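# Assemble two nebuliser sets and place them in tray

## Task

Build two complete nebuliser sets and leave both in the square tray. In each set the T-piece's middle socket sits on the medication cup's wide cone, a mouthpiece is in the T-piece's end socket, a corrugated tube is on the T-piece's cone, and an oxygen tube is on the cup's narrow stem. Every joint must be fully seated.

## Robot and tools

Robot: two six-joint arms, left_arm and right_arm, each with a two-finger gripper. In the scene frame the origin is at table height midway between the nominal bases, +x points out over the table, +z is up, and left_arm is on the +y side. Calibrated bases: left_arm at (+0.064, +0.515, 0) m and right_arm at (+0.056, -0.412, 0) m, both nearly unrotated. Hand positions, velocities and targets in results are in each arm's own base frame. Offsets you command use the axes of that arm's current Hand target. The fingers point along the gripper's +z and open and close along its x. end_effector_position is the point between the pads; fingertips reach 17.5 mm further. A block about 10 cm long sticks out toward the gripper's -y.

The 18-number row, used by both execute_actions and move, is one flat list covering both arms, every value in [-1, 1]. Numbers 1-9 are left_arm: dx, dy, dz, rx, ry, rz, gripper position, force_limit, speed. Numbers 10-18 are the same nine for right_arm. dx..rz are an offset from the arm's Hand target as it stood when the action or move began, not a pose. 1.0 means 0.6 m for translation and 180 degrees for rotation. rx, ry, rz form a single rotation vector. Six zeros ask the arm to hold or return to its Hand target. Gripper position: +1 is open (50 mm gap), about -0.65 is pads touching, and -1 means close until blocked. force_limit: -1 is about 20 N, 0 about 102 N, +1 about 185 N. speed: -1 is 20 mm/s, 0 is 85, +1 is 150. Both start at +1. Each call must resend the gripper numbers you want kept, because 0 counts as a command.

execute_actions(actions, cameras): actions is a list of actions. Each action is up to 15 rows, one per 1/30 s step, and short tables repeat their last row. Every row of an action counts from the same start pose, so sending an offset again moves the arm further. Images come back only for an empty list or when cameras names them. An empty list also reports the scene number.

move(target, speed, blend, stop_force, zero, blocking, cameras): straight-line path toward one row, or up to 15 rows. All rows are offsets from the same starting Hand targets. speed is in m/s, 0.002-2, default 0.25, with turns limited to twice that in rad/s. It can be one value or one per target. blend is a corner radius in m and 0 means stop at each target. stop_force (10-80 N, shared by both arms) ends an arm's path when it feels that much push against its travel. Use it only slowly and without turning the gripper. Leave it out when backing away from a contact. zero (default true) re-zeros the force reading before the move. blocking=false returns after about 0.5 s while the move continues, and cannot be combined with stop_force. Paths do not avoid obstacles or the other arm, and the gripper lags the path more at higher speed. The result adds a move: line whose ending can be done, off_target, moving, held or fault. limits=paced means the commanded pose was clipped. limits=held means a check withheld steps. Done only means the arm is within 3 mm and 2 degrees at rest, not that nothing was touched. A move lasts at least 0.5 s and at most 10 s.

wait(seconds 0-10): lets time pass while a running move continues. stop: brakes the running move, and the fingers keep moving. zoom_image(camera, region [x0,y0,x1,y1] in pixels, at most 504x504) enlarges the latest image from cam_head_left, cam_head_right, cam_left_wrist or cam_right_wrist. All are 672x504. clear_fault(arm) clears a reported torque or force fault. finished_scene(scene 1 or 2) ends the scene for good, so call it only once both sets are assembled and resting in the tray.

Results: Hand target is the last commanded pose after clipping, and the next offsets count from it. Each step, the controller clips commands to within 70 mm and 16 degrees of the measured pose, so the gripper may stop short. Repeat the pose or send the remaining gap. object_status: 0 moving, 1 blocked while opening, 2 blocked while closing (a grip), 3 reached the set position or pads met. After gripping with -1, check for 2. Opening is about (250 - position_measured) x 0.202 mm. Joint torques, external torques and flange force (on the gripper's x y z axes) are noisy. Flange force includes the weight of anything held, and may read no reading near singular poses. Printed poses can be off by a few cm.

Cautions: an arm stops with a fault if the net outside force reaches 144 N or contact torque reaches a joint limit. Limits are 302 N m for waist and shoulder, 142 for elbow, 40 for each wrist joint. The arms are stiff, so aiming even slightly past a firm contact can fault. Press slowly and back off in the same reply. Keep the arms, including the fingers, from touching each other. Do not close one gripper on the other's fingers. Never let parts fall off the table, drop from a height, or be released while moving. Avoid slamming fixed or heavy objects. Do not route paths close by an arm's own base, because that can flip its shoulder. Go around instead. With the wrist near the first joint's axis, small moves can swing the whole arm. Long holds, stretched-out arms or pushing at unreachable poses heat the motors. A MOTOR HOT line warns before an over-temperature stop of 30-60 s. Objects may occasionally be nudged by outside pushes, so recheck positions with the cameras.

Each tool is called after "Request:" as name(argument=value, ...) on one line, values as JSON.

## Session

Request:
execute_actions(actions=[])

Scene clock: 0.00 s.
left_arm: end_effector_position=(+0.7691, -0.2468, +0.1146) position_measured=3 object_status=3 end_effector_quat_wxyz=(-0.247, +0.924, +0.243, +0.164) | right_arm: end_effector_position=(+1.0919, +0.1512, +0.1676) position_measured=3 object_status=3 end_effector_quat_wxyz=(-0.134, +0.584, +0.520, +0.609)
Joint positions: left_arm=[-0.554 0.607 1.546 0.63 1.216 0.208] | right_arm=[-0.122 0.865 1.32 1.676 1.032 -1.096]
Joint velocities: within noise
Joint torques (N m): no reading
External joint torques (N m): no reading
Flange force (N): no reading
Hand target: left_arm +0.7691, -0.2468, +0.1146; -0.247, +0.924, +0.243, +0.164 | right_arm +1.0919, +0.1512, +0.1676; -0.134, +0.584, +0.520, +0.609
Tool commands: left_gripper/position=+1.0 left_gripper/force_limit=+1.0 left_gripper/speed=+1.0 right_gripper/position=+1.0 right_gripper/force_limit=+1.0 right_gripper/speed=+1.0

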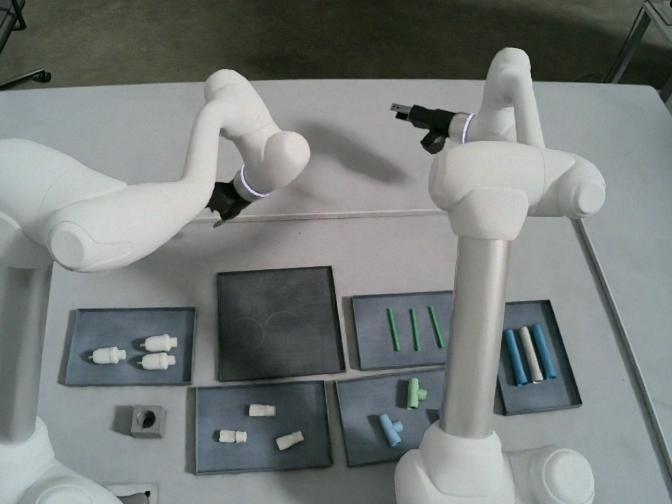

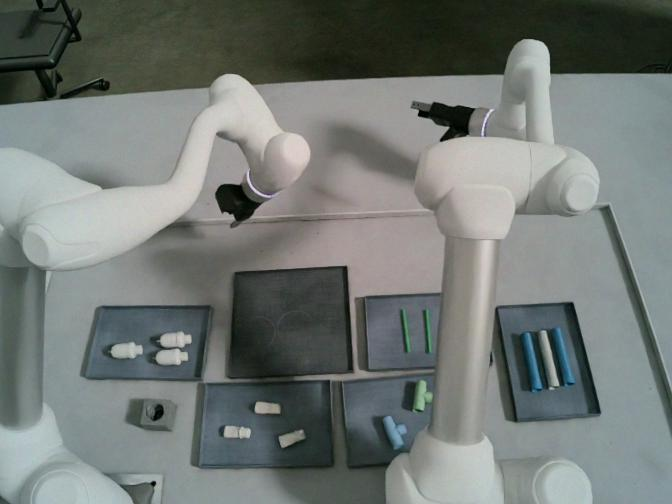

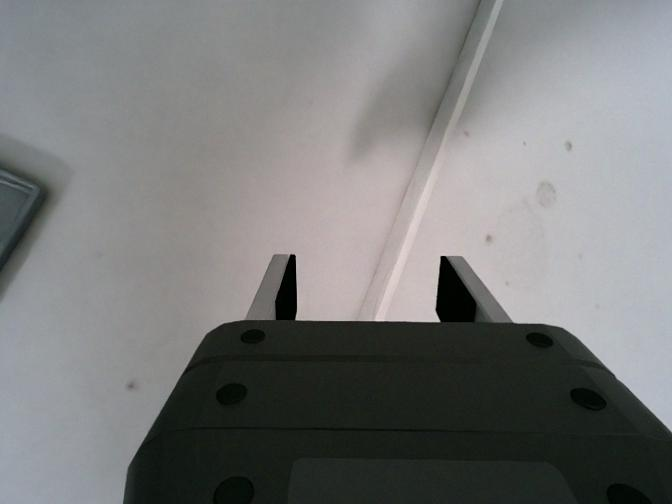

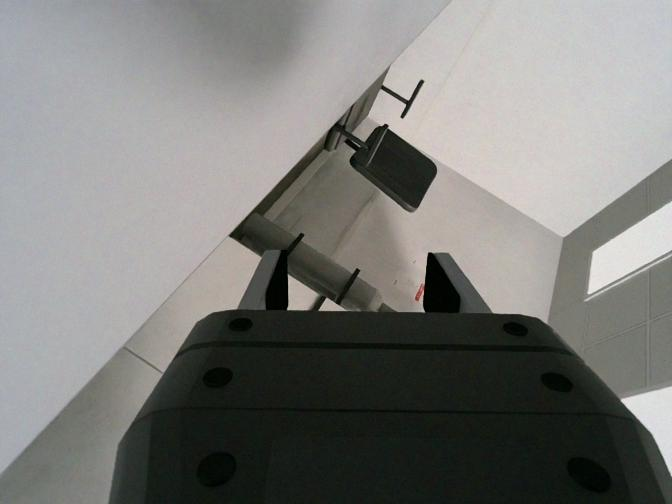

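Request:
move(target=[-0.4138,-0.6755,-0.4812,-0.0397,-0.1965,-0.3255,1,1,1,0.7388,-0.8223,-0.8285,0.2311,-0.3615,-0.0312,1,1,1], speed=0.4, cameras=["cam_left_wrist","cam_right_wrist"])

Scene clock: 7.50 s.
left_arm: end_effector_position=(+0.2958, -0.1851, +0.4000) position_measured=3 object_status=3 end_effector_quat_wxyz=(+0.000, +0.707, +0.707, +0.000) | right_arm: end_effector_position=(+0.3027, +0.1638, +0.4206) position_measured=3 object_status=3 end_effector_quat_wxyz=(+0.000, +0.707, +0.707, -0.001)
Joint positions: left_arm=[-0.659 -0.345 1.997 0.001 1.49 -0.658] | right_arm=[0.395 -0.355 1.967 0 1.531 0.395]
Joint torques (N m): left_arm=[3.35 -8.76 -43.46 4.19 -0.12 0.06] | right_arm=[-2.72 -5.3 -43.94 3.64 0.42 -0.68]
External joint torques (N m): left_arm=[-3.27 0.81 0.79 0.03 0.18 -0.06] | right_arm=[2.58 -0.93 0.32 0.76 -0.36 0.68]
Flange force (N): left_arm=[-7.8 -5.5 1.1] | right_arm=[7.9 -5.2 1.2]
Hand target: left_arm +0.2958, -0.1851, +0.4001; +0.000, +0.707, +0.707, +0.000 | right_arm +0.3027, +0.1638, +0.4206; +0.000, +0.707, +0.707, -0.001
Off the commanded pose: left_arm 0.000 m, 0 deg | right_arm 0.000 m, 0 deg.
move: done
Images, in order (width x height): cam_left_wrist 672x504, cam_right_wrist 672x504.

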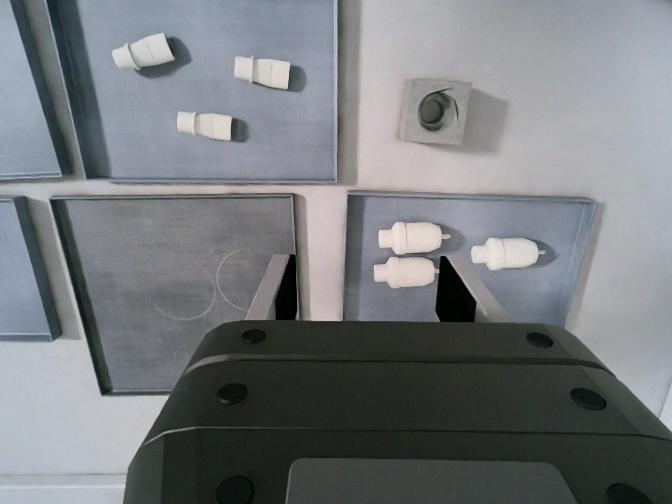

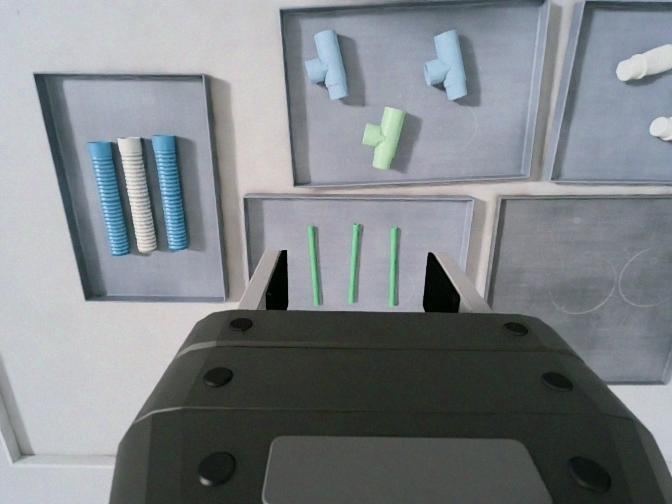

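Request:
zoom_image(camera="cam_right_wrist", region=[290, 10, 490, 180])

Request:
zoom_image(camera="cam_right_wrist", region=[70, 120, 220, 270])

Scaled by 2.520 from the camera's 672x504 image, which has a finer 960x720 frame.

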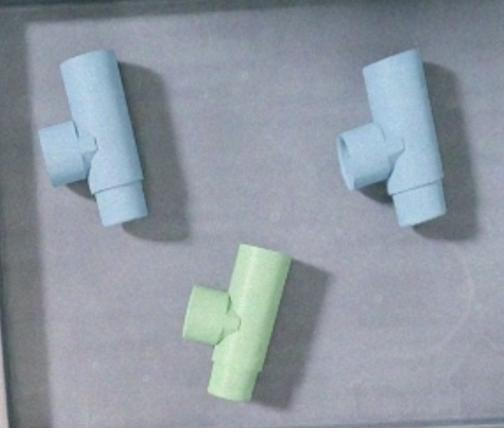

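Scaled by 3.360 from the camera's 672x504 image, which has a finer 960x720 frame.

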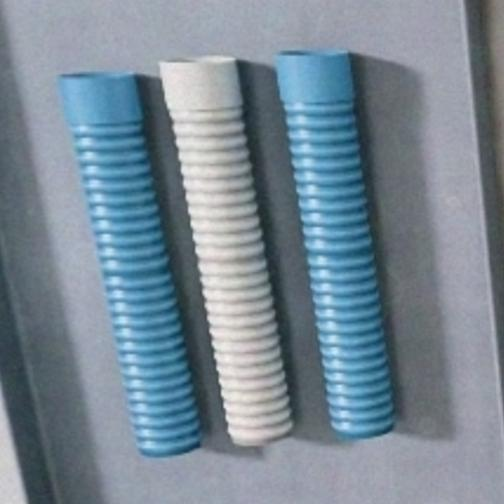

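Request:
move(target=[0.3595,0.2067,0.4667,-0.0785,-0.0785,0.4955,1,0.5,-1,0.0883,0.0136,0.5,-0.0085,0.0814,-0.9322,0.5,0.5,-1], speed=0.4, cameras=["cam_left_wrist","cam_right_wrist"])

Scene clock: 17.93 s.
left_arm: end_effector_position=(+0.4200, +0.0308, +0.1202) position_measured=3 object_status=3 end_effector_quat_wxyz=(+0.156, +0.988, +0.000, +0.000) | right_arm: end_effector_position=(+0.3104, +0.2167, +0.1206) position_measured=78 object_status=3 end_effector_quat_wxyz=(-0.055, -0.630, +0.772, +0.068)
Joint positions: left_arm=[0.2 0.035 2.273 -0.385 0.935 2.018] | right_arm=[0.438 -0.015 2.299 0.124 1.002 -2.576]
Joint torques (N m): left_arm=[3.38 -36.95 -31.26 2.31 0.2 0.05] | right_arm=[-1.3 -31.01 -33.1 2.81 0.68 -0.77]
External joint torques (N m): left_arm=[-3.32 2.75 0.84 0 0.16 -0.05] | right_arm=[1.49 -0.6 -0.03 0.68 -0.31 0.76]
Flange force (N): left_arm=[4.3 5.0 6.1] | right_arm=[-3.9 4.0 0.4]
Hand target: left_arm +0.4200, +0.0308, +0.1202; +0.156, +0.988, +0.000, +0.000 | right_arm +0.3104, +0.2167, +0.1206; -0.055, -0.630, +0.772, +0.068
Off the commanded pose: left_arm 0.000 m, 0 deg | right_arm 0.000 m, 0 deg.
move: done
Images, in order (width x height): cam_left_wrist 672x504, cam_right_wrist 672x504.

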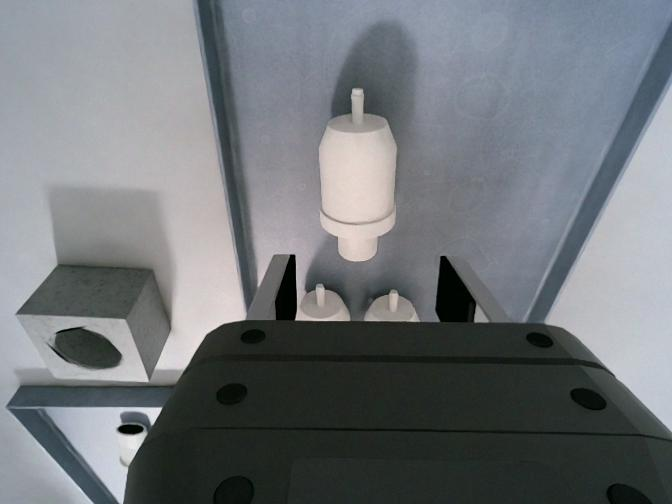

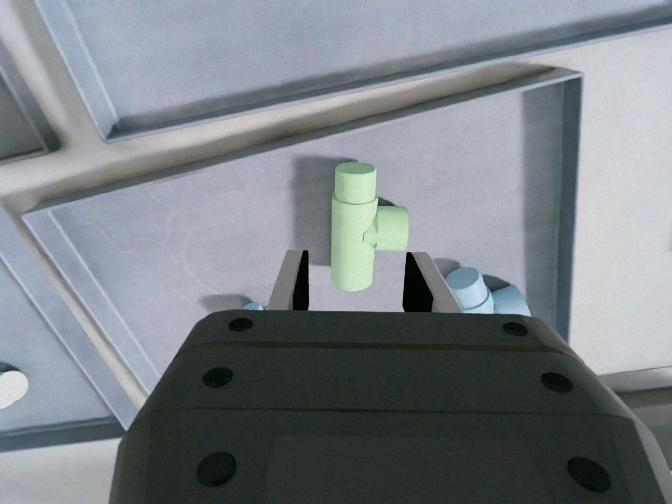

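Request:
move(target=[[0.0025,-0.0438,0.1265,0,0,0,1,0.5,-1,0.0047,-0.022,0.1342,0,0,0,0.5,0.5,-1],[0.0025,-0.0515,0.1504,0,0,0,1,0.5,-1,0.0047,-0.0263,0.1588,0,0,0,0.5,0.5,-1]], speed=[0.2,0.06], blend=0.005, cameras=["cam_left_wrist","cam_right_wrist"])

Scene clock: 20.87 s.
left_arm: end_effector_position=(+0.4215, +0.0323, +0.0249) position_measured=3 object_status=3 end_effector_quat_wxyz=(+0.156, +0.988, +0.000, +0.000) | right_arm: end_effector_position=(+0.3088, +0.2141, +0.0240) position_measured=78 object_status=3 end_effector_quat_wxyz=(-0.055, -0.630, +0.772, +0.068)
Joint positions: left_arm=[0.203 0.194 2.343 -0.472 0.727 2.148] | right_arm=[0.434 0.142 2.383 0.15 0.763 -2.622]
Joint torques (N m): left_arm=[3.31 -46.13 -23.43 1.71 0.31 0.07] | right_arm=[-1.67 -39.74 -25.25 1.8 0.63 -0.81]
External joint torques (N m): left_arm=[-3.3 3.47 0.74 -0.02 0.14 -0.07] | right_arm=[1.61 -0.64 -0.09 0.84 -0.24 0.81]
Flange force (N): left_arm=[4.6 4.2 8.2] | right_arm=[-4.3 4.3 0.0]
Hand target: left_arm +0.4215, +0.0323, +0.0248; +0.156, +0.988, +0.000, +0.000 | right_arm +0.3088, +0.2142, +0.0240; -0.055, -0.630, +0.772, +0.068
Off the commanded pose: left_arm 0.000 m, 0 deg | right_arm 0.000 m, 0 deg.
move: done
Images, in order (width x height): cam_left_wrist 672x504, cam_right_wrist 672x504.

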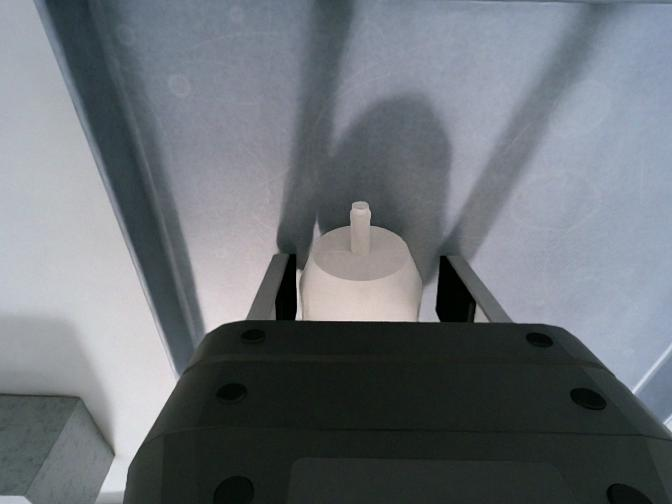

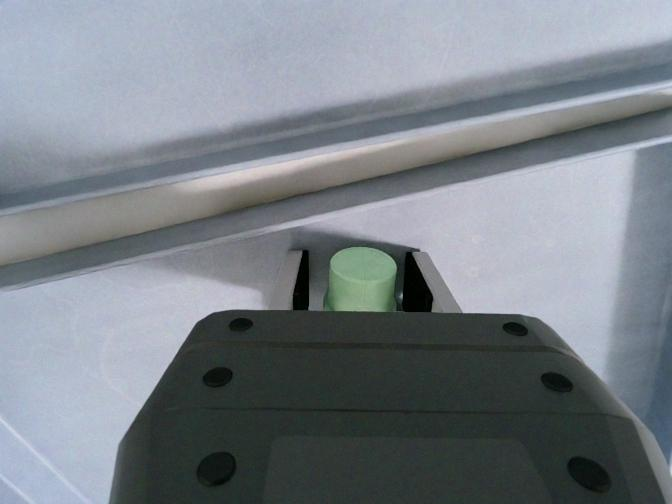

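Request:
move(target=[0,0,0,0,0,0,-1,0.5,-0.8,0,0,0,0,0,0,-1,0.5,-1])

Scene clock: 22.07 s.
left_arm: end_effector_position=(+0.4215, +0.0323, +0.0248) position_measured=72 object_status=2 end_effector_quat_wxyz=(+0.156, +0.988, +0.000, +0.000) | right_arm: end_effector_position=(+0.3088, +0.2142, +0.0240) position_measured=141 object_status=2 end_effector_quat_wxyz=(-0.055, -0.630, +0.772, +0.068)
Joint positions: left_arm=[0.203 0.194 2.343 -0.472 0.727 2.148] | right_arm=[0.434 0.142 2.383 0.15 0.763 -2.622]
Joint torques (N m): left_arm=[3.19 -45.88 -23.56 1.71 0.29 0.06] | right_arm=[-1.72 -40.48 -25.44 1.85 0.68 -0.74]
External joint torques (N m): left_arm=[-3.18 3.62 1.05 -0.03 0.17 -0.06] | right_arm=[1.74 -0.01 -0.14 0.81 -0.31 0.74]
Flange force (N): left_arm=[4.2 3.9 8.5] | right_arm=[-5.1 3.4 1.2]
Hand target: left_arm +0.4215, +0.0323, +0.0248; +0.156, +0.988, +0.000, +0.000 | right_arm +0.3088, +0.2142, +0.0240; -0.055, -0.630, +0.772, +0.068
Off the commanded pose: left_arm 0.000 m, 0 deg | right_arm 0.000 m, 0 deg.
move: done

Request:
move(target=[[0,0.0513,-0.1585,0,0,0,-1,0.5,-0.8,0,0.0289,-0.1641,0,0,0,-1,0.5,-1],[-0.2063,0.8294,-0.1510,0.0079,0.1467,-0.4784,-1,0.5,-0.8,-0.4850,-0.0047,-0.4208,0,-0.0752,0.4267,-1,0.5,-1]], speed=[0.15,0.35], blend=0.04, cameras=["all"])

Scene clock: 27.47 s.
left_arm: end_effector_position=(+0.3271, -0.3066, +0.2320) position_measured=72 object_status=2 end_effector_quat_wxyz=(+0.130, +0.823, +0.550, +0.061) | right_arm: end_effector_position=(+0.3913, +0.4328, +0.2416) position_measured=141 object_status=2 end_effector_quat_wxyz=(-0.013, -0.144, +0.986, +0.088)
Joint positions: left_arm=[-0.894 -0.219 2.248 0.131 0.846 -0.576] | right_arm=[0.695 0.087 1.933 0.188 1.059 -1.254]
Joint torques (N m): left_arm=[2.64 -18.83 -40.2 4 -0.92 0.09] | right_arm=[-1.13 -49.22 -39.97 3.48 0.17 -0.73]
External joint torques (N m): left_arm=[-2.67 2.38 1.01 0.01 0.2 -0.09] | right_arm=[1 0.52 0.18 0.74 -0.33 0.73]
Flange force (N): left_arm=[-7.7 -1.8 3.0] | right_arm=[0.8 2.9 1.6]
Hand target: left_arm +0.3272, -0.3066, +0.2320; +0.130, +0.823, +0.550, +0.061 (not the last commanded pose) | right_arm +0.3913, +0.4328, +0.2416; -0.013, -0.144, +0.986, +0.088 (not the last commanded pose)
Off the commanded pose: left_arm 0.115 m, 23 deg | right_arm 0.068 m, 16 deg.
led back after a hold (left arm): the arm was led back toward your command in small steps, so it may still be short of it.
move: held (left_arm, right_arm; a check stopped the path); path passed 1 of 2 targets; limits=held
pose unreachable (left arm): on one or more control steps of this call, first in action 0 (counted from 0), this arm could not follow its commanded pose, so it was not sent that pose on those steps. It may still have moved: this result reports where it is.
cause: moving toward the commanded pose would bring a part of the arm too close to another arm (a part of this arm just beyond joint 5 (wrist pitch) and a part of the right arm just beyond its joint 4 (forearm roll), along the way the arms are being sent, or toward where that arm still pushes).
pose unreachable (right arm): on one or more control steps of this call, first in action 0 (counted from 0), this arm could not follow its commanded pose, so it was not sent that pose on those steps. It may still have moved: this result reports where it is.
cause: moving toward the commanded pose would bring a part of the arm too close to another arm (a part of this arm just beyond joint 4 (forearm roll) and a part of the left arm just beyond its joint 5 (wrist pitch), at the place that arm was heading or pushing toward when its own hold began).

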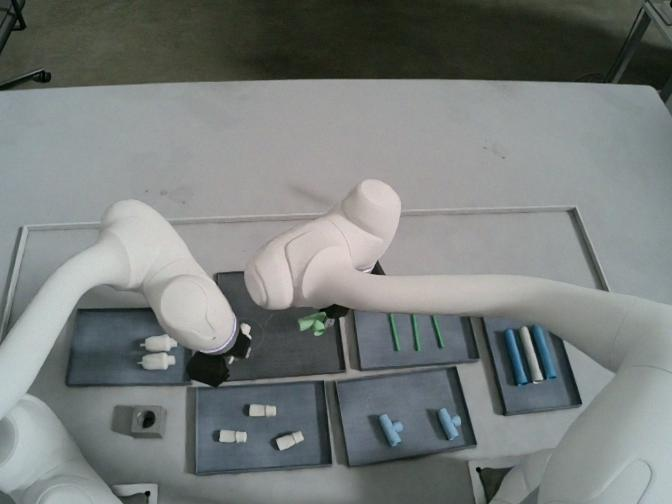

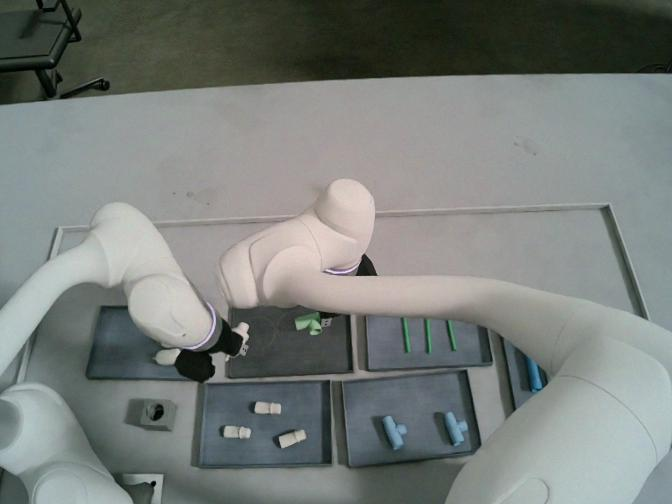

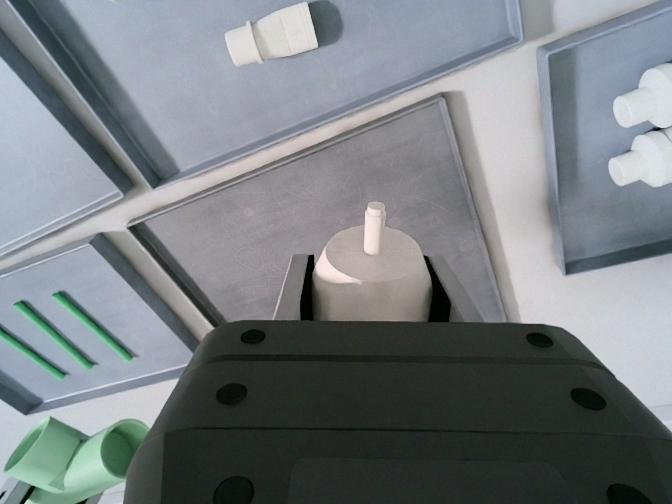

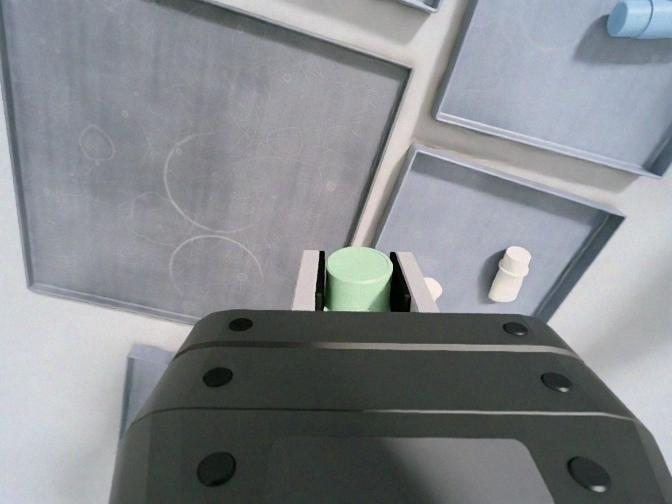

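Request:
move(target=[[0,0,-0.03,-0.0296,-0.0840,-0.1537,-1,0.5,-0.8,-0.0608,0.0840,-0.0222,-0.0993,-0.0294,0.0855,-1,0.5,-1],[-0.1848,0.0420,-0.0416,-0.0296,-0.0840,-0.1537,-1,0.5,-0.8,-0.0608,0.0840,-0.0222,-0.0993,-0.0294,0.0855,-1,0.5,-1]], speed=0.3, blend=0.02, cameras=["cam_head_left","cam_head_right","cam_left_wrist"])

Scene clock: 34.77 s.
left_arm: end_effector_position=(+0.3006, -0.4141, +0.2677) position_measured=72 object_status=2 end_effector_quat_wxyz=(+0.249, +0.662, +0.705, -0.054) | right_arm: end_effector_position=(+0.4127, +0.4885, +0.2636) position_measured=141 object_status=2 end_effector_quat_wxyz=(-0.002, -0.004, +0.970, +0.244)
Joint positions: left_arm=[-1.027 -0.227 2.234 0.05 0.622 -1.124] | right_arm=[0.64 0.069 1.968 0.523 0.871 -1.234]
Joint torques (N m): left_arm=[3.78 -18.74 -41.22 3.88 -1.69 0.03] | right_arm=[-1.59 -48.45 -41.06 3.63 -0.13 -0.73]
External joint torques (N m): left_arm=[-3.77 2.12 1.15 -0.03 0.26 -0.06] | right_arm=[1.66 -0.06 0.14 0.74 -0.33 0.73]
Flange force (N): left_arm=[-5.4 -8.9 3.3] | right_arm=[2.9 2.8 1.9]
Hand target: left_arm +0.3006, -0.4141, +0.2677; +0.249, +0.662, +0.705, -0.054 | right_arm +0.4127, +0.4885, +0.2636; -0.002, -0.004, +0.970, +0.244
Off the commanded pose: left_arm 0.000 m, 0 deg | right_arm 0.000 m, 0 deg.
move: done
Images, in order (width x height): cam_head_left 672x504, cam_head_right 672x504, cam_left_wrist 672x504.

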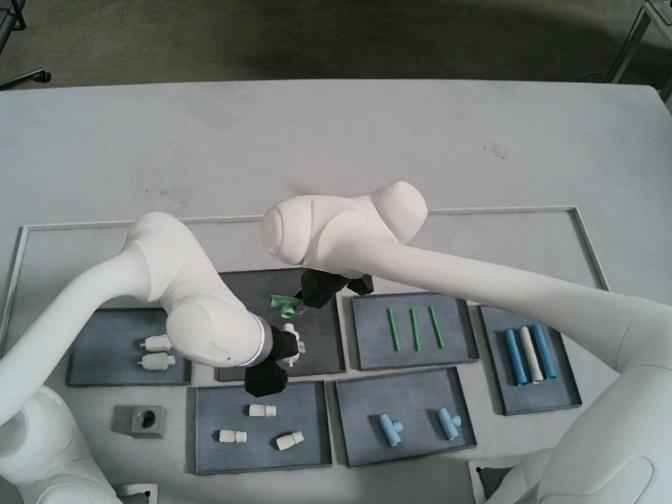

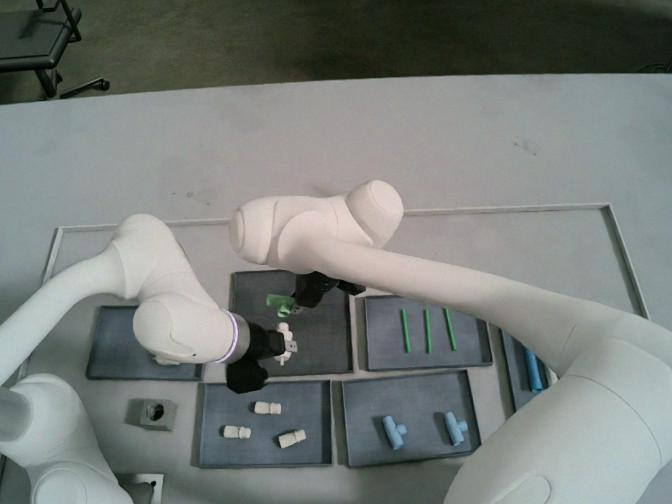

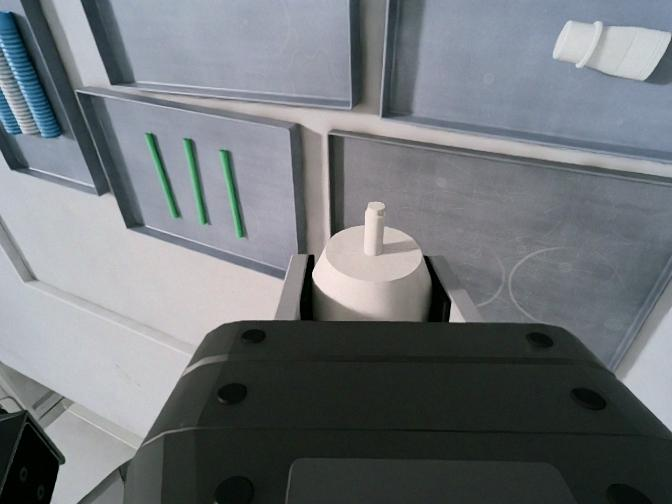

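Request:
zoom_image(camera="cam_head_left", region=[260, 285, 320, 365])

Request:
zoom_image(camera="cam_head_right", region=[255, 285, 315, 365])

Scaled by 6.300 from the camera's 672x504 image, which has a finer 960x720 frame.

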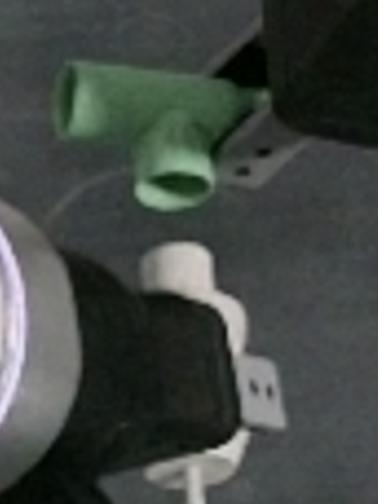

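Scaled by 6.300 from the camera's 672x504 image, which has a finer 960x720 frame.

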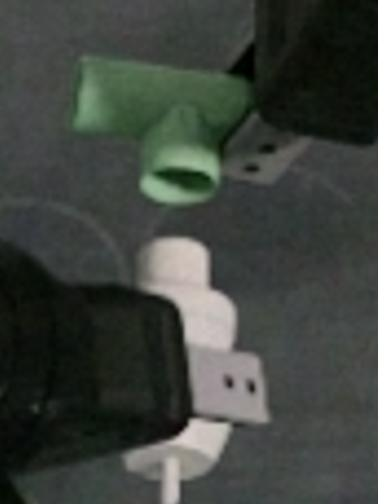

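Request:
move(target=[[-0.0011,-0.0001,0.0005,0,0,0,-1,0.5,-0.8,0,0,0,0,0,0,-1,0.5,-1],[-0.0011,0.0719,0.0214,0,0,0,-1,0.5,-0.8,0,0,0,0,0,0,-1,0.5,-1]], speed=[0.01,0.012], stop_force=14)

Scene clock: 39.23 s.
left_arm: end_effector_position=(+0.3293, -0.4148, +0.2676) position_measured=72 object_status=2 end_effector_quat_wxyz=(+0.248, +0.662, +0.705, -0.054) | right_arm: end_effector_position=(+0.4128, +0.4885, +0.2636) position_measured=141 object_status=2 end_effector_quat_wxyz=(-0.002, -0.004, +0.970, +0.244)
Joint positions: left_arm=[-0.964 -0.193 2.209 -0.003 0.612 -1.026] | right_arm=[0.64 0.069 1.968 0.523 0.871 -1.234]
Joint torques (N m): left_arm=[12.12 -20.27 -47.69 6.59 -5.17 -0.03] | right_arm=[10.94 -50.7 -32.08 5.18 6.09 -1.39]
External joint torques (N m): left_arm=[-12.19 0.71 7.87 -2.82 3.73 0] | right_arm=[-10.83 2.57 -8.59 -0.83 -6.54 1.39]
Flange force (N): left_arm=[-4.0 -28.3 -3.0] | right_arm=[-20.8 1.6 1.6]
Hand target: left_arm +0.3293, -0.4148, +0.2676; +0.249, +0.662, +0.705, -0.054 (not the last commanded pose) | right_arm +0.4127, +0.4885, +0.2636; -0.002, -0.004, +0.970, +0.244
Off the commanded pose: left_arm 0.016 m, 0 deg | right_arm 0.000 m, 0 deg.
move: contact (left_arm); path passed 1 of 2 targets

Request:
wait(seconds=0.05, cameras=["cam_head_left","cam_head_right"])

Request:
zoom_image(camera="cam_head_left", region=[260, 285, 320, 365])

Request:
zoom_image(camera="cam_head_right", region=[255, 285, 315, 365])

Scene clock: 39.63 s.
left_arm: end_effector_position=(+0.3293, -0.4148, +0.2676) position_measured=72 object_status=2 end_effector_quat_wxyz=(+0.249, +0.662, +0.705, -0.054) | right_arm: end_effector_position=(+0.4127, +0.4885, +0.2636) position_measured=141 object_status=2 end_effector_quat_wxyz=(-0.002, -0.004, +0.970, +0.244)
Joint positions: left_arm=[-0.964 -0.193 2.209 -0.003 0.612 -1.026] | right_arm=[0.64 0.069 1.968 0.523 0.871 -1.234]
Joint torques (N m): left_arm=[12.38 -20.02 -47.97 6.67 -5.33 -0.06] | right_arm=[11.58 -50.89 -31.8 5.3 6.32 -1.42]
External joint torques (N m): left_arm=[-12.23 -0.64 7.99 -2.89 3.89 0.03] | right_arm=[-11.58 2.62 -9.27 -0.91 -6.8 1.42]
Flange force (N): left_arm=[-2.6 -29.2 -5.4] | right_arm=[-22.3 1.7 1.2]
Hand target: left_arm +0.3293, -0.4148, +0.2676; +0.249, +0.662, +0.705, -0.054 (not the last commanded pose) | right_arm +0.4127, +0.4885, +0.2636; -0.002, -0.004, +0.970, +0.244
Tool commands: left_gripper/position=-1.0 left_gripper/force_limit=+0.5 left_gripper/speed=-0.8 right_gripper/position=-1.0 right_gripper/force_limit=+0.5 right_gripper/speed=-1.0
Off the commanded pose: left_arm 0.016 m, 0 deg | right_arm 0.000 m, 0 deg.
wait: 0.07 s; at rest from the start
Images, in order (width x height): cam_head_left 672x504, cam_head_right 672x504.

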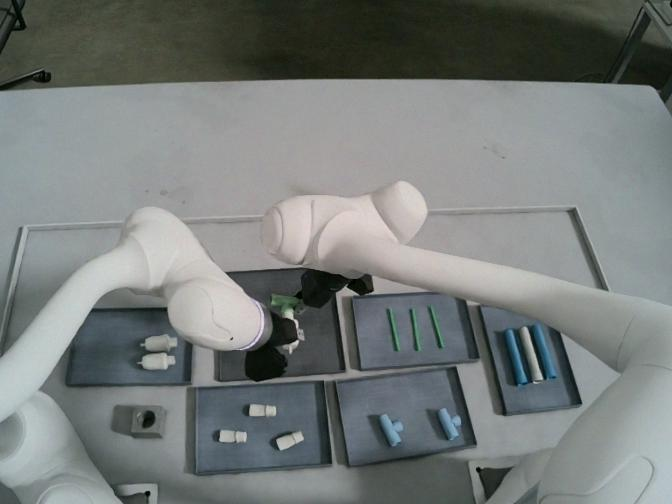

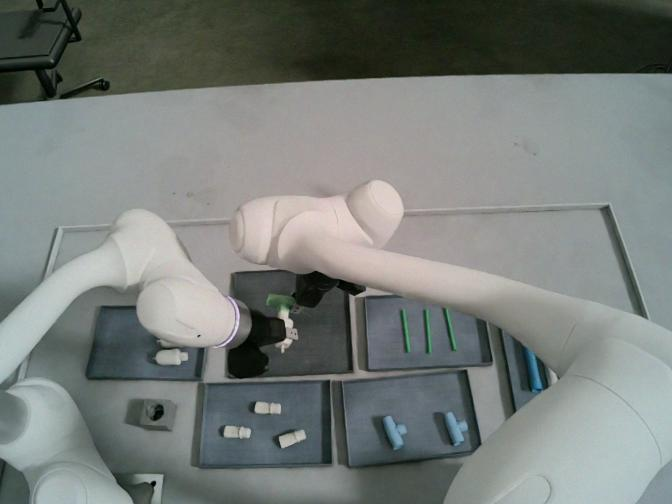

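Scaled by 6.300 from the camera's 672x504 image, which has a finer 960x720 frame.

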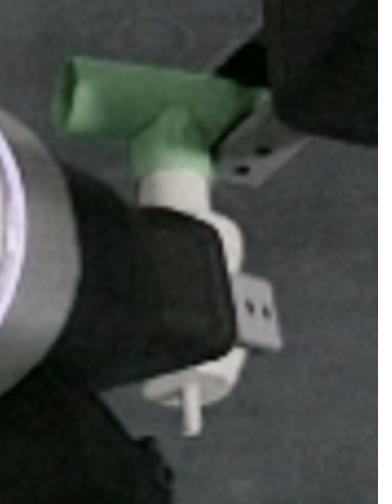

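Scaled by 6.300 from the camera's 672x504 image, which has a finer 960x720 frame.

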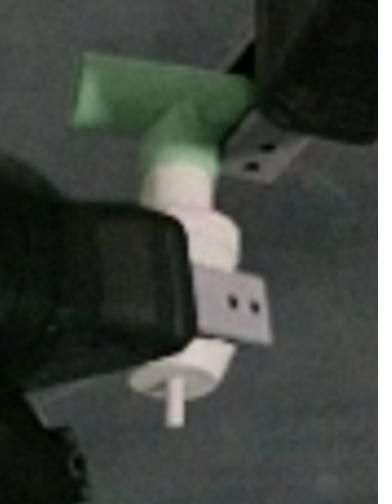

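Request:
move(target=[0,0.0256,0.0074,0,0,0,-1,0.5,-0.8,0,0,0,0,0,0,-1,0.5,-1], speed=0.01, stop_force=45, zero=false)

Scene clock: 42.27 s.
left_arm: end_effector_position=(+0.3437, -0.4148, +0.2675) position_measured=72 object_status=2 end_effector_quat_wxyz=(+0.248, +0.662, +0.705, -0.054) | right_arm: end_effector_position=(+0.4128, +0.4885, +0.2635) position_measured=141 object_status=2 end_effector_quat_wxyz=(-0.002, -0.004, +0.970, +0.243)
Joint positions: left_arm=[-0.934 -0.176 2.196 -0.029 0.609 -0.978] | right_arm=[0.64 0.069 1.968 0.523 0.871 -1.234]
Joint torques (N m): left_arm=[24.92 -20.23 -58.83 10.64 -11.43 -0.22] | right_arm=[28.32 -52.92 -18.35 8.09 15.53 -1.5]
External joint torques (N m): left_arm=[-24.9 -1.28 18.88 -6.9 9.98 0.19] | right_arm=[-28.42 5.02 -22.37 -3.73 -15.99 1.5]
Flange force (N): left_arm=[-1.8 -57.8 -12.9] | right_arm=[-54.8 0.1 0.1]
Hand target: left_arm +0.3437, -0.4148, +0.2675; +0.248, +0.662, +0.705, -0.054 (not the last commanded pose) | right_arm +0.4127, +0.4885, +0.2636; -0.002, -0.004, +0.970, +0.244
Off the commanded pose: left_arm 0.002 m, 0 deg | right_arm 0.000 m, 0 deg.
move: contact (left_arm)

Request:
move(target=[0,0.0128,0.0037,0,0,0,-1,0.5,-0.8,0,0,0,0,0,0,-1,0.5,-1], speed=0.008, stop_force=72, zero=false)

Scene clock: 43.33 s.
left_arm: end_effector_position=(+0.3452, -0.4147, +0.2675) position_measured=72 object_status=2 end_effector_quat_wxyz=(+0.248, +0.662, +0.705, -0.054) | right_arm: end_effector_position=(+0.4127, +0.4885, +0.2636) position_measured=141 object_status=2 end_effector_quat_wxyz=(-0.002, -0.004, +0.970, +0.244)
Joint positions: left_arm=[-0.931 -0.174 2.194 -0.032 0.609 -0.973] | right_arm=[0.64 0.069 1.968 0.523 0.871 -1.234]
Joint torques (N m): left_arm=[35.44 -14.21 -64.81 13.77 -15.88 -0.45] | right_arm=[44.24 -59.08 -10.94 11.63 23.04 -1.64]
External joint torques (N m): left_arm=[-35.4 -7.6 25.02 -10.04 14.46 0.42] | right_arm=[-44.09 10.88 -29.77 -7.28 -23.49 1.64]
Flange force (N): left_arm=[0.0 -83.4 -28.9] | right_arm=[-83.5 -5.7 3.3]
Hand target: left_arm +0.3452, -0.4147, +0.2675; +0.248, +0.662, +0.705, -0.054 (not the last commanded pose) | right_arm +0.4127, +0.4885, +0.2636; -0.002, -0.004, +0.970, +0.244
Off the commanded pose: left_arm 0.006 m, 0 deg | right_arm 0.000 m, 0 deg.
move: contact (left_arm)

Request:
move(target=[[0,-0.0310,-0.0088,0,-0.0320,-0.0093,-1,0.5,-0.8,0,0,0,0,0,0,-1,0.5,-1]], speed=0.002, stop_force=10, zero=false, cameras=["cam_head_left","cam_head_right"])

Scene clock: 48.63 s.
left_arm: end_effector_position=(+0.3421, -0.4147, +0.2675) position_measured=72 object_status=2 end_effector_quat_wxyz=(+0.254, +0.660, +0.705, -0.060) | right_arm: end_effector_position=(+0.4127, +0.4885, +0.2636) position_measured=141 object_status=2 end_effector_quat_wxyz=(-0.002, -0.004, +0.970, +0.244)
Joint positions: left_arm=[-0.931 -0.182 2.204 -0.048 0.593 -0.964] | right_arm=[0.64 0.069 1.968 0.523 0.871 -1.234]
Joint torques (N m): left_arm=[-0.51 -32.66 -48.59 2.96 -3.29 0.44] | right_arm=[-5.61 -37.99 -36.27 1.47 -2.04 -0.74]
External joint torques (N m): left_arm=[0.59 11.34 8.8 0.74 1.83 -0.48] | right_arm=[5.52 -10.18 -4.52 2.89 1.58 0.74]
Flange force (N): left_arm=[1.5 -1.9 18.6] | right_arm=[11.7 8.7 -11.7]
Hand target: left_arm +0.3421, -0.4147, +0.2675; +0.254, +0.660, +0.705, -0.060 (not the last commanded pose) | right_arm +0.4127, +0.4885, +0.2636; -0.002, -0.004, +0.970, +0.244
Off the commanded pose: left_arm 0.016 m, 5 deg | right_arm 0.000 m, 0 deg.
move: contact (left_arm)
Images, in order (width x height): cam_head_left 672x504, cam_head_right 672x504.

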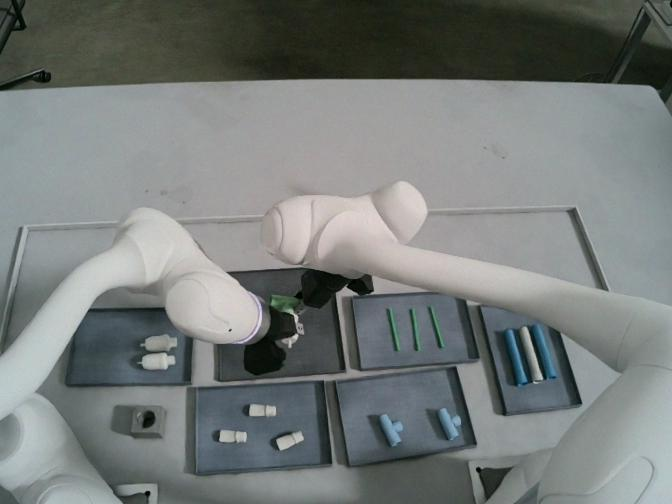

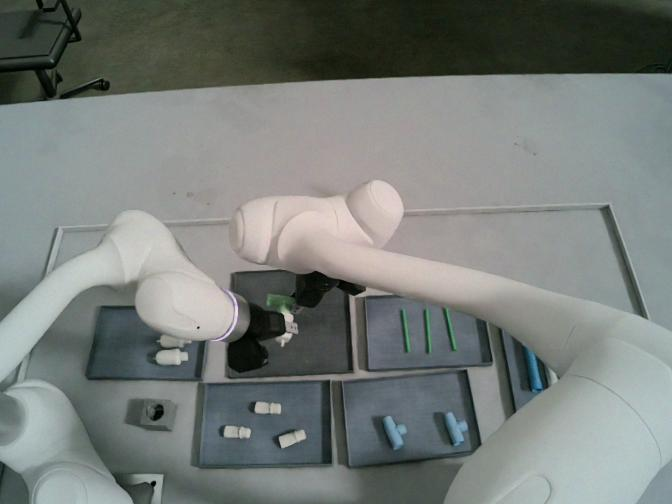

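Request:
move(target=[0,0.0128,0.0037,0,0,0,-1,0.5,-0.8,0,0,0,0,0,0,-1,0.5,-1], speed=0.008, stop_force=72, zero=false)

Scene clock: 50.13 s.
left_arm: end_effector_position=(+0.3455, -0.4147, +0.2674) position_measured=72 object_status=2 end_effector_quat_wxyz=(+0.254, +0.660, +0.705, -0.060) | right_arm: end_effector_position=(+0.4128, +0.4885, +0.2636) position_measured=141 object_status=2 end_effector_quat_wxyz=(-0.002, -0.004, +0.970, +0.244)
Joint positions: left_arm=[-0.923 -0.178 2.201 -0.055 0.593 -0.952] | right_arm=[0.64 0.069 1.968 0.523 0.871 -1.234]
Joint torques (N m): left_arm=[35.81 -13.84 -67.45 13.55 -17.48 -0.38] | right_arm=[46.93 -58.91 -9.64 12.33 23.89 -1.71]
External joint torques (N m): left_arm=[-35.76 -7.85 27.52 -9.85 16 0.35] | right_arm=[-46.87 10.98 -31.06 -7.98 -24.34 1.71]
Flange force (N): left_arm=[2.4 -86.2 -30.6] | right_arm=[-87.6 -7.0 1.9]
Hand target: left_arm +0.3455, -0.4147, +0.2674; +0.254, +0.660, +0.705, -0.060 (not the last commanded pose) | right_arm +0.4127, +0.4885, +0.2636; -0.002, -0.004, +0.970, +0.244
Off the commanded pose: left_arm 0.005 m, 0 deg | right_arm 0.000 m, 0 deg.
move: contact (left_arm)

Request:
move(target=[[0,0.0008,0.0002,0,0.0320,0.0093,-1,0.5,-0.8,0,0,0,0,0,0,-1,0.5,-1],[0,0.0008,0.0002,0,-0.0107,-0.0031,-1,0.5,-0.8,0,0,0,0,0,0,-1,0.5,-1]], speed=0.06, blend=0.002, cameras=["cam_head_left","cam_head_right"])

Request:
zoom_image(camera="cam_head_left", region=[260, 285, 320, 365])

Request:
zoom_image(camera="cam_head_right", region=[255, 285, 315, 365])

Scene clock: 52.97 s.
left_arm: end_effector_position=(+0.3460, -0.4147, +0.2674) position_measured=72 object_status=2 end_effector_quat_wxyz=(+0.265, +0.655, +0.704, -0.072) | right_arm: end_effector_position=(+0.4127, +0.4885, +0.2636) position_measured=141 object_status=2 end_effector_quat_wxyz=(-0.002, -0.004, +0.970, +0.244)
Joint positions: left_arm=[-0.909 -0.185 2.215 -0.107 0.56 -0.906] | right_arm=[0.64 0.069 1.968 0.523 0.871 -1.234]
Joint torques (N m): left_arm=[29.18 -19.2 -78.86 11.23 -22.06 0.35] | right_arm=[49.48 -50.24 -8.85 13.08 21.72 -1.66]
External joint torques (N m): left_arm=[-29.09 -1.57 39.32 -7.65 20.55 -0.39] | right_arm=[-49.48 2.75 -31.64 -8.75 -22.17 1.66]
Flange force (N): left_arm=[17.8 -82.7 -24.7] | right_arm=[-82.5 -12.7 -14.1]
Hand target: left_arm +0.3460, -0.4147, +0.2674; +0.265, +0.655, +0.704, -0.072 | right_arm +0.4127, +0.4885, +0.2636; -0.002, -0.004, +0.970, +0.244
Off the commanded pose: left_arm 0.000 m, 0 deg | right_arm 0.000 m, 0 deg.
move: done
Images, in order (width x height): cam_head_left 672x504, cam_head_right 672x504.

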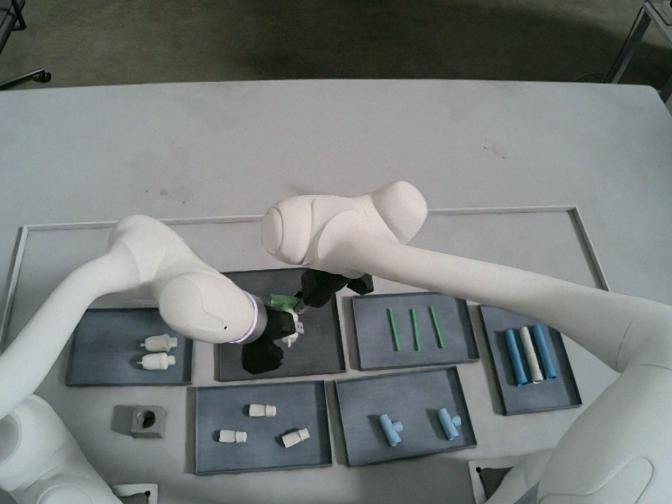

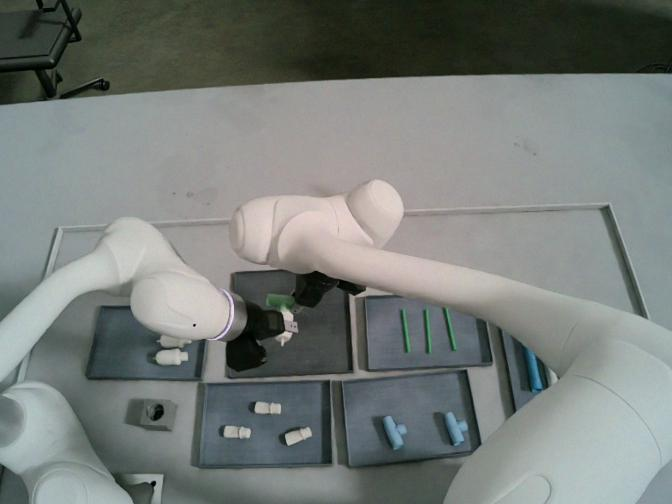

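Scaled by 6.300 from the camera's 672x504 image, which has a finer 960x720 frame.

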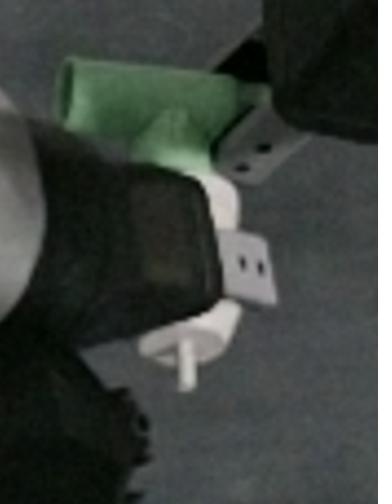

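Scaled by 6.300 from the camera's 672x504 image, which has a finer 960x720 frame.

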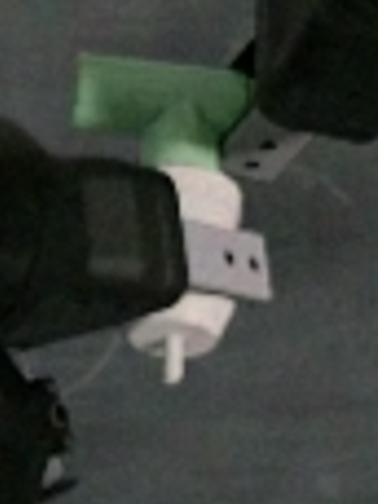

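Request:
move(target=[[0,0.0008,0.0002,0,0.0373,0.0109,-1,0.5,-0.8,0,0,0,0,0,0,-1,0.5,-1],[0,0.0010,0.0003,0,0.0107,0.0031,-1,0.5,-0.8,0,0,0,0,0,0,-1,0.5,-1]], speed=0.06, blend=0.002)

Scene clock: 55.47 s.
left_arm: end_effector_position=(+0.3466, -0.4147, +0.2674) position_measured=72 object_status=2 end_effector_quat_wxyz=(+0.254, +0.660, +0.705, -0.060) | right_arm: end_effector_position=(+0.4127, +0.4885, +0.2636) position_measured=141 object_status=2 end_effector_quat_wxyz=(-0.002, -0.004, +0.970, +0.244)
Joint positions: left_arm=[-0.921 -0.176 2.2 -0.057 0.593 -0.948] | right_arm=[0.64 0.069 1.968 0.523 0.871 -1.234]
Joint torques (N m): left_arm=[37.47 -14.01 -76.53 14.38 -21.85 -0.11] | right_arm=[56.81 -57.42 -5.71 14.59 26.67 -1.82]
External joint torques (N m): left_arm=[-37.37 -7.96 36.71 -10.69 20.39 0.08] | right_arm=[-56.82 9.47 -34.97 -10.24 -27.12 1.81]
Flange force (N): left_arm=[11.9 -97.2 -35.7] | right_arm=[-99.6 -13.9 -5.3]
Hand target: left_arm +0.3466, -0.4147, +0.2674; +0.254, +0.660, +0.705, -0.060 | right_arm +0.4127, +0.4885, +0.2636; -0.002, -0.004, +0.970, +0.244
Off the commanded pose: left_arm 0.000 m, 0 deg | right_arm 0.000 m, 0 deg.
move: done

Request:
move(target=[[0,-0.0061,-0.0018,0,0,0,-1,0.5,-0.8,0,0,0,0,0,0,-1,0.5,-1],[0,-0.0061,-0.0018,0,0,0,1,0.5,-0.8,0,0,0,0,0,0,-1,0.5,-1],[0,-0.0061,-0.1518,0,0,0,1,0.5,-0.8,0,0,0,0,0,0,-1,0.5,-1]], speed=[0.01,0.05,0.1], cameras=["cam_head_left","cam_head_right"])

Scene clock: 58.87 s.
left_arm: end_effector_position=(+0.3178, -0.3769, +0.3451) position_measured=3 object_status=3 end_effector_quat_wxyz=(+0.254, +0.660, +0.705, -0.060) | right_arm: end_effector_position=(+0.4127, +0.4885, +0.2636) position_measured=141 object_status=2 end_effector_quat_wxyz=(-0.002, -0.004, +0.970, +0.244)
Joint positions: left_arm=[-0.922 -0.317 2.151 -0.045 0.782 -0.964] | right_arm=[0.64 0.069 1.968 0.523 0.871 -1.234]
Joint torques (N m): left_arm=[3.21 -11.88 -43.42 3.99 -1.66 0.02] | right_arm=[-1.45 -48.31 -41.03 3.65 -0.08 -0.79]
External joint torques (N m): left_arm=[-3.18 1.58 0.77 -0.03 0.2 -0.06] | right_arm=[1.52 0.44 0.12 0.72 -0.38 0.79]
Flange force (N): left_arm=[-5.6 -7.1 2.6] | right_arm=[2.2 3.0 2.4]
Hand target: left_arm +0.3178, -0.3769, +0.3452; +0.254, +0.660, +0.705, -0.060 | right_arm +0.4127, +0.4885, +0.2636; -0.002, -0.004, +0.970, +0.244
Off the commanded pose: left_arm 0.000 m, 0 deg | right_arm 0.000 m, 0 deg.
move: done
Images, in order (width x height): cam_head_left 672x504, cam_head_right 672x504.

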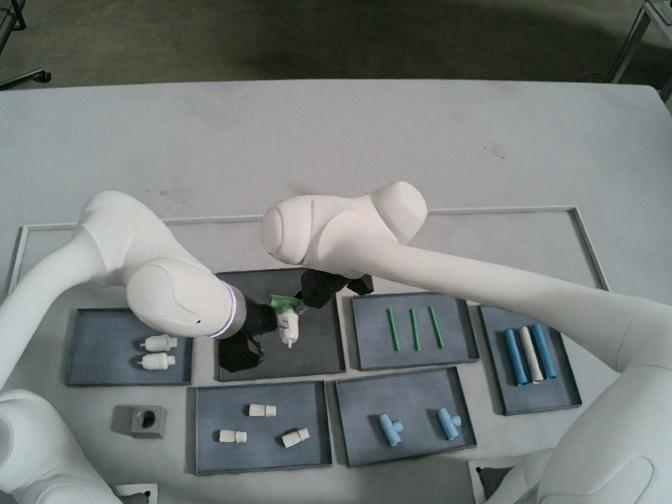

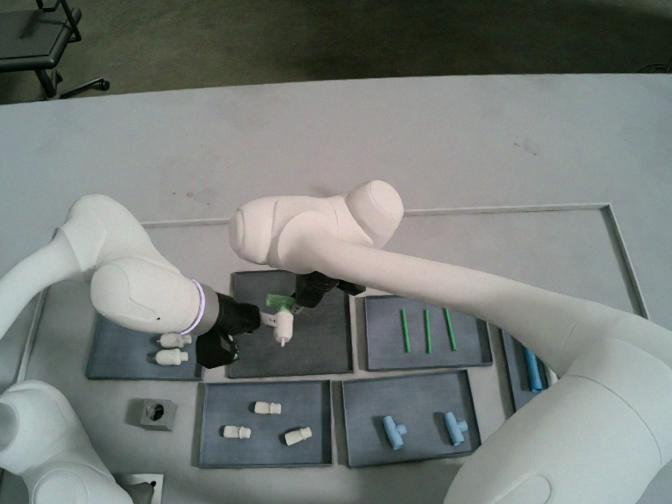

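Request:
zoom_image(camera="cam_head_left", region=[260, 285, 310, 355])

Request:
zoom_image(camera="cam_head_right", region=[257, 285, 307, 355])

Scaled by 7.200 from the camera's 672x504 image, which has a finer 960x720 frame.

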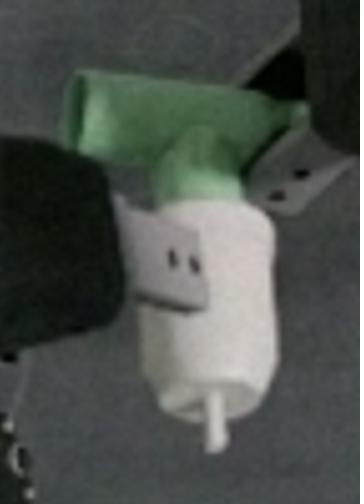

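Scaled by 7.200 from the camera's 672x504 image, which has a finer 960x720 frame.

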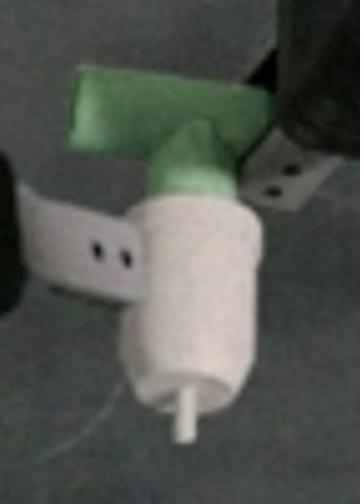

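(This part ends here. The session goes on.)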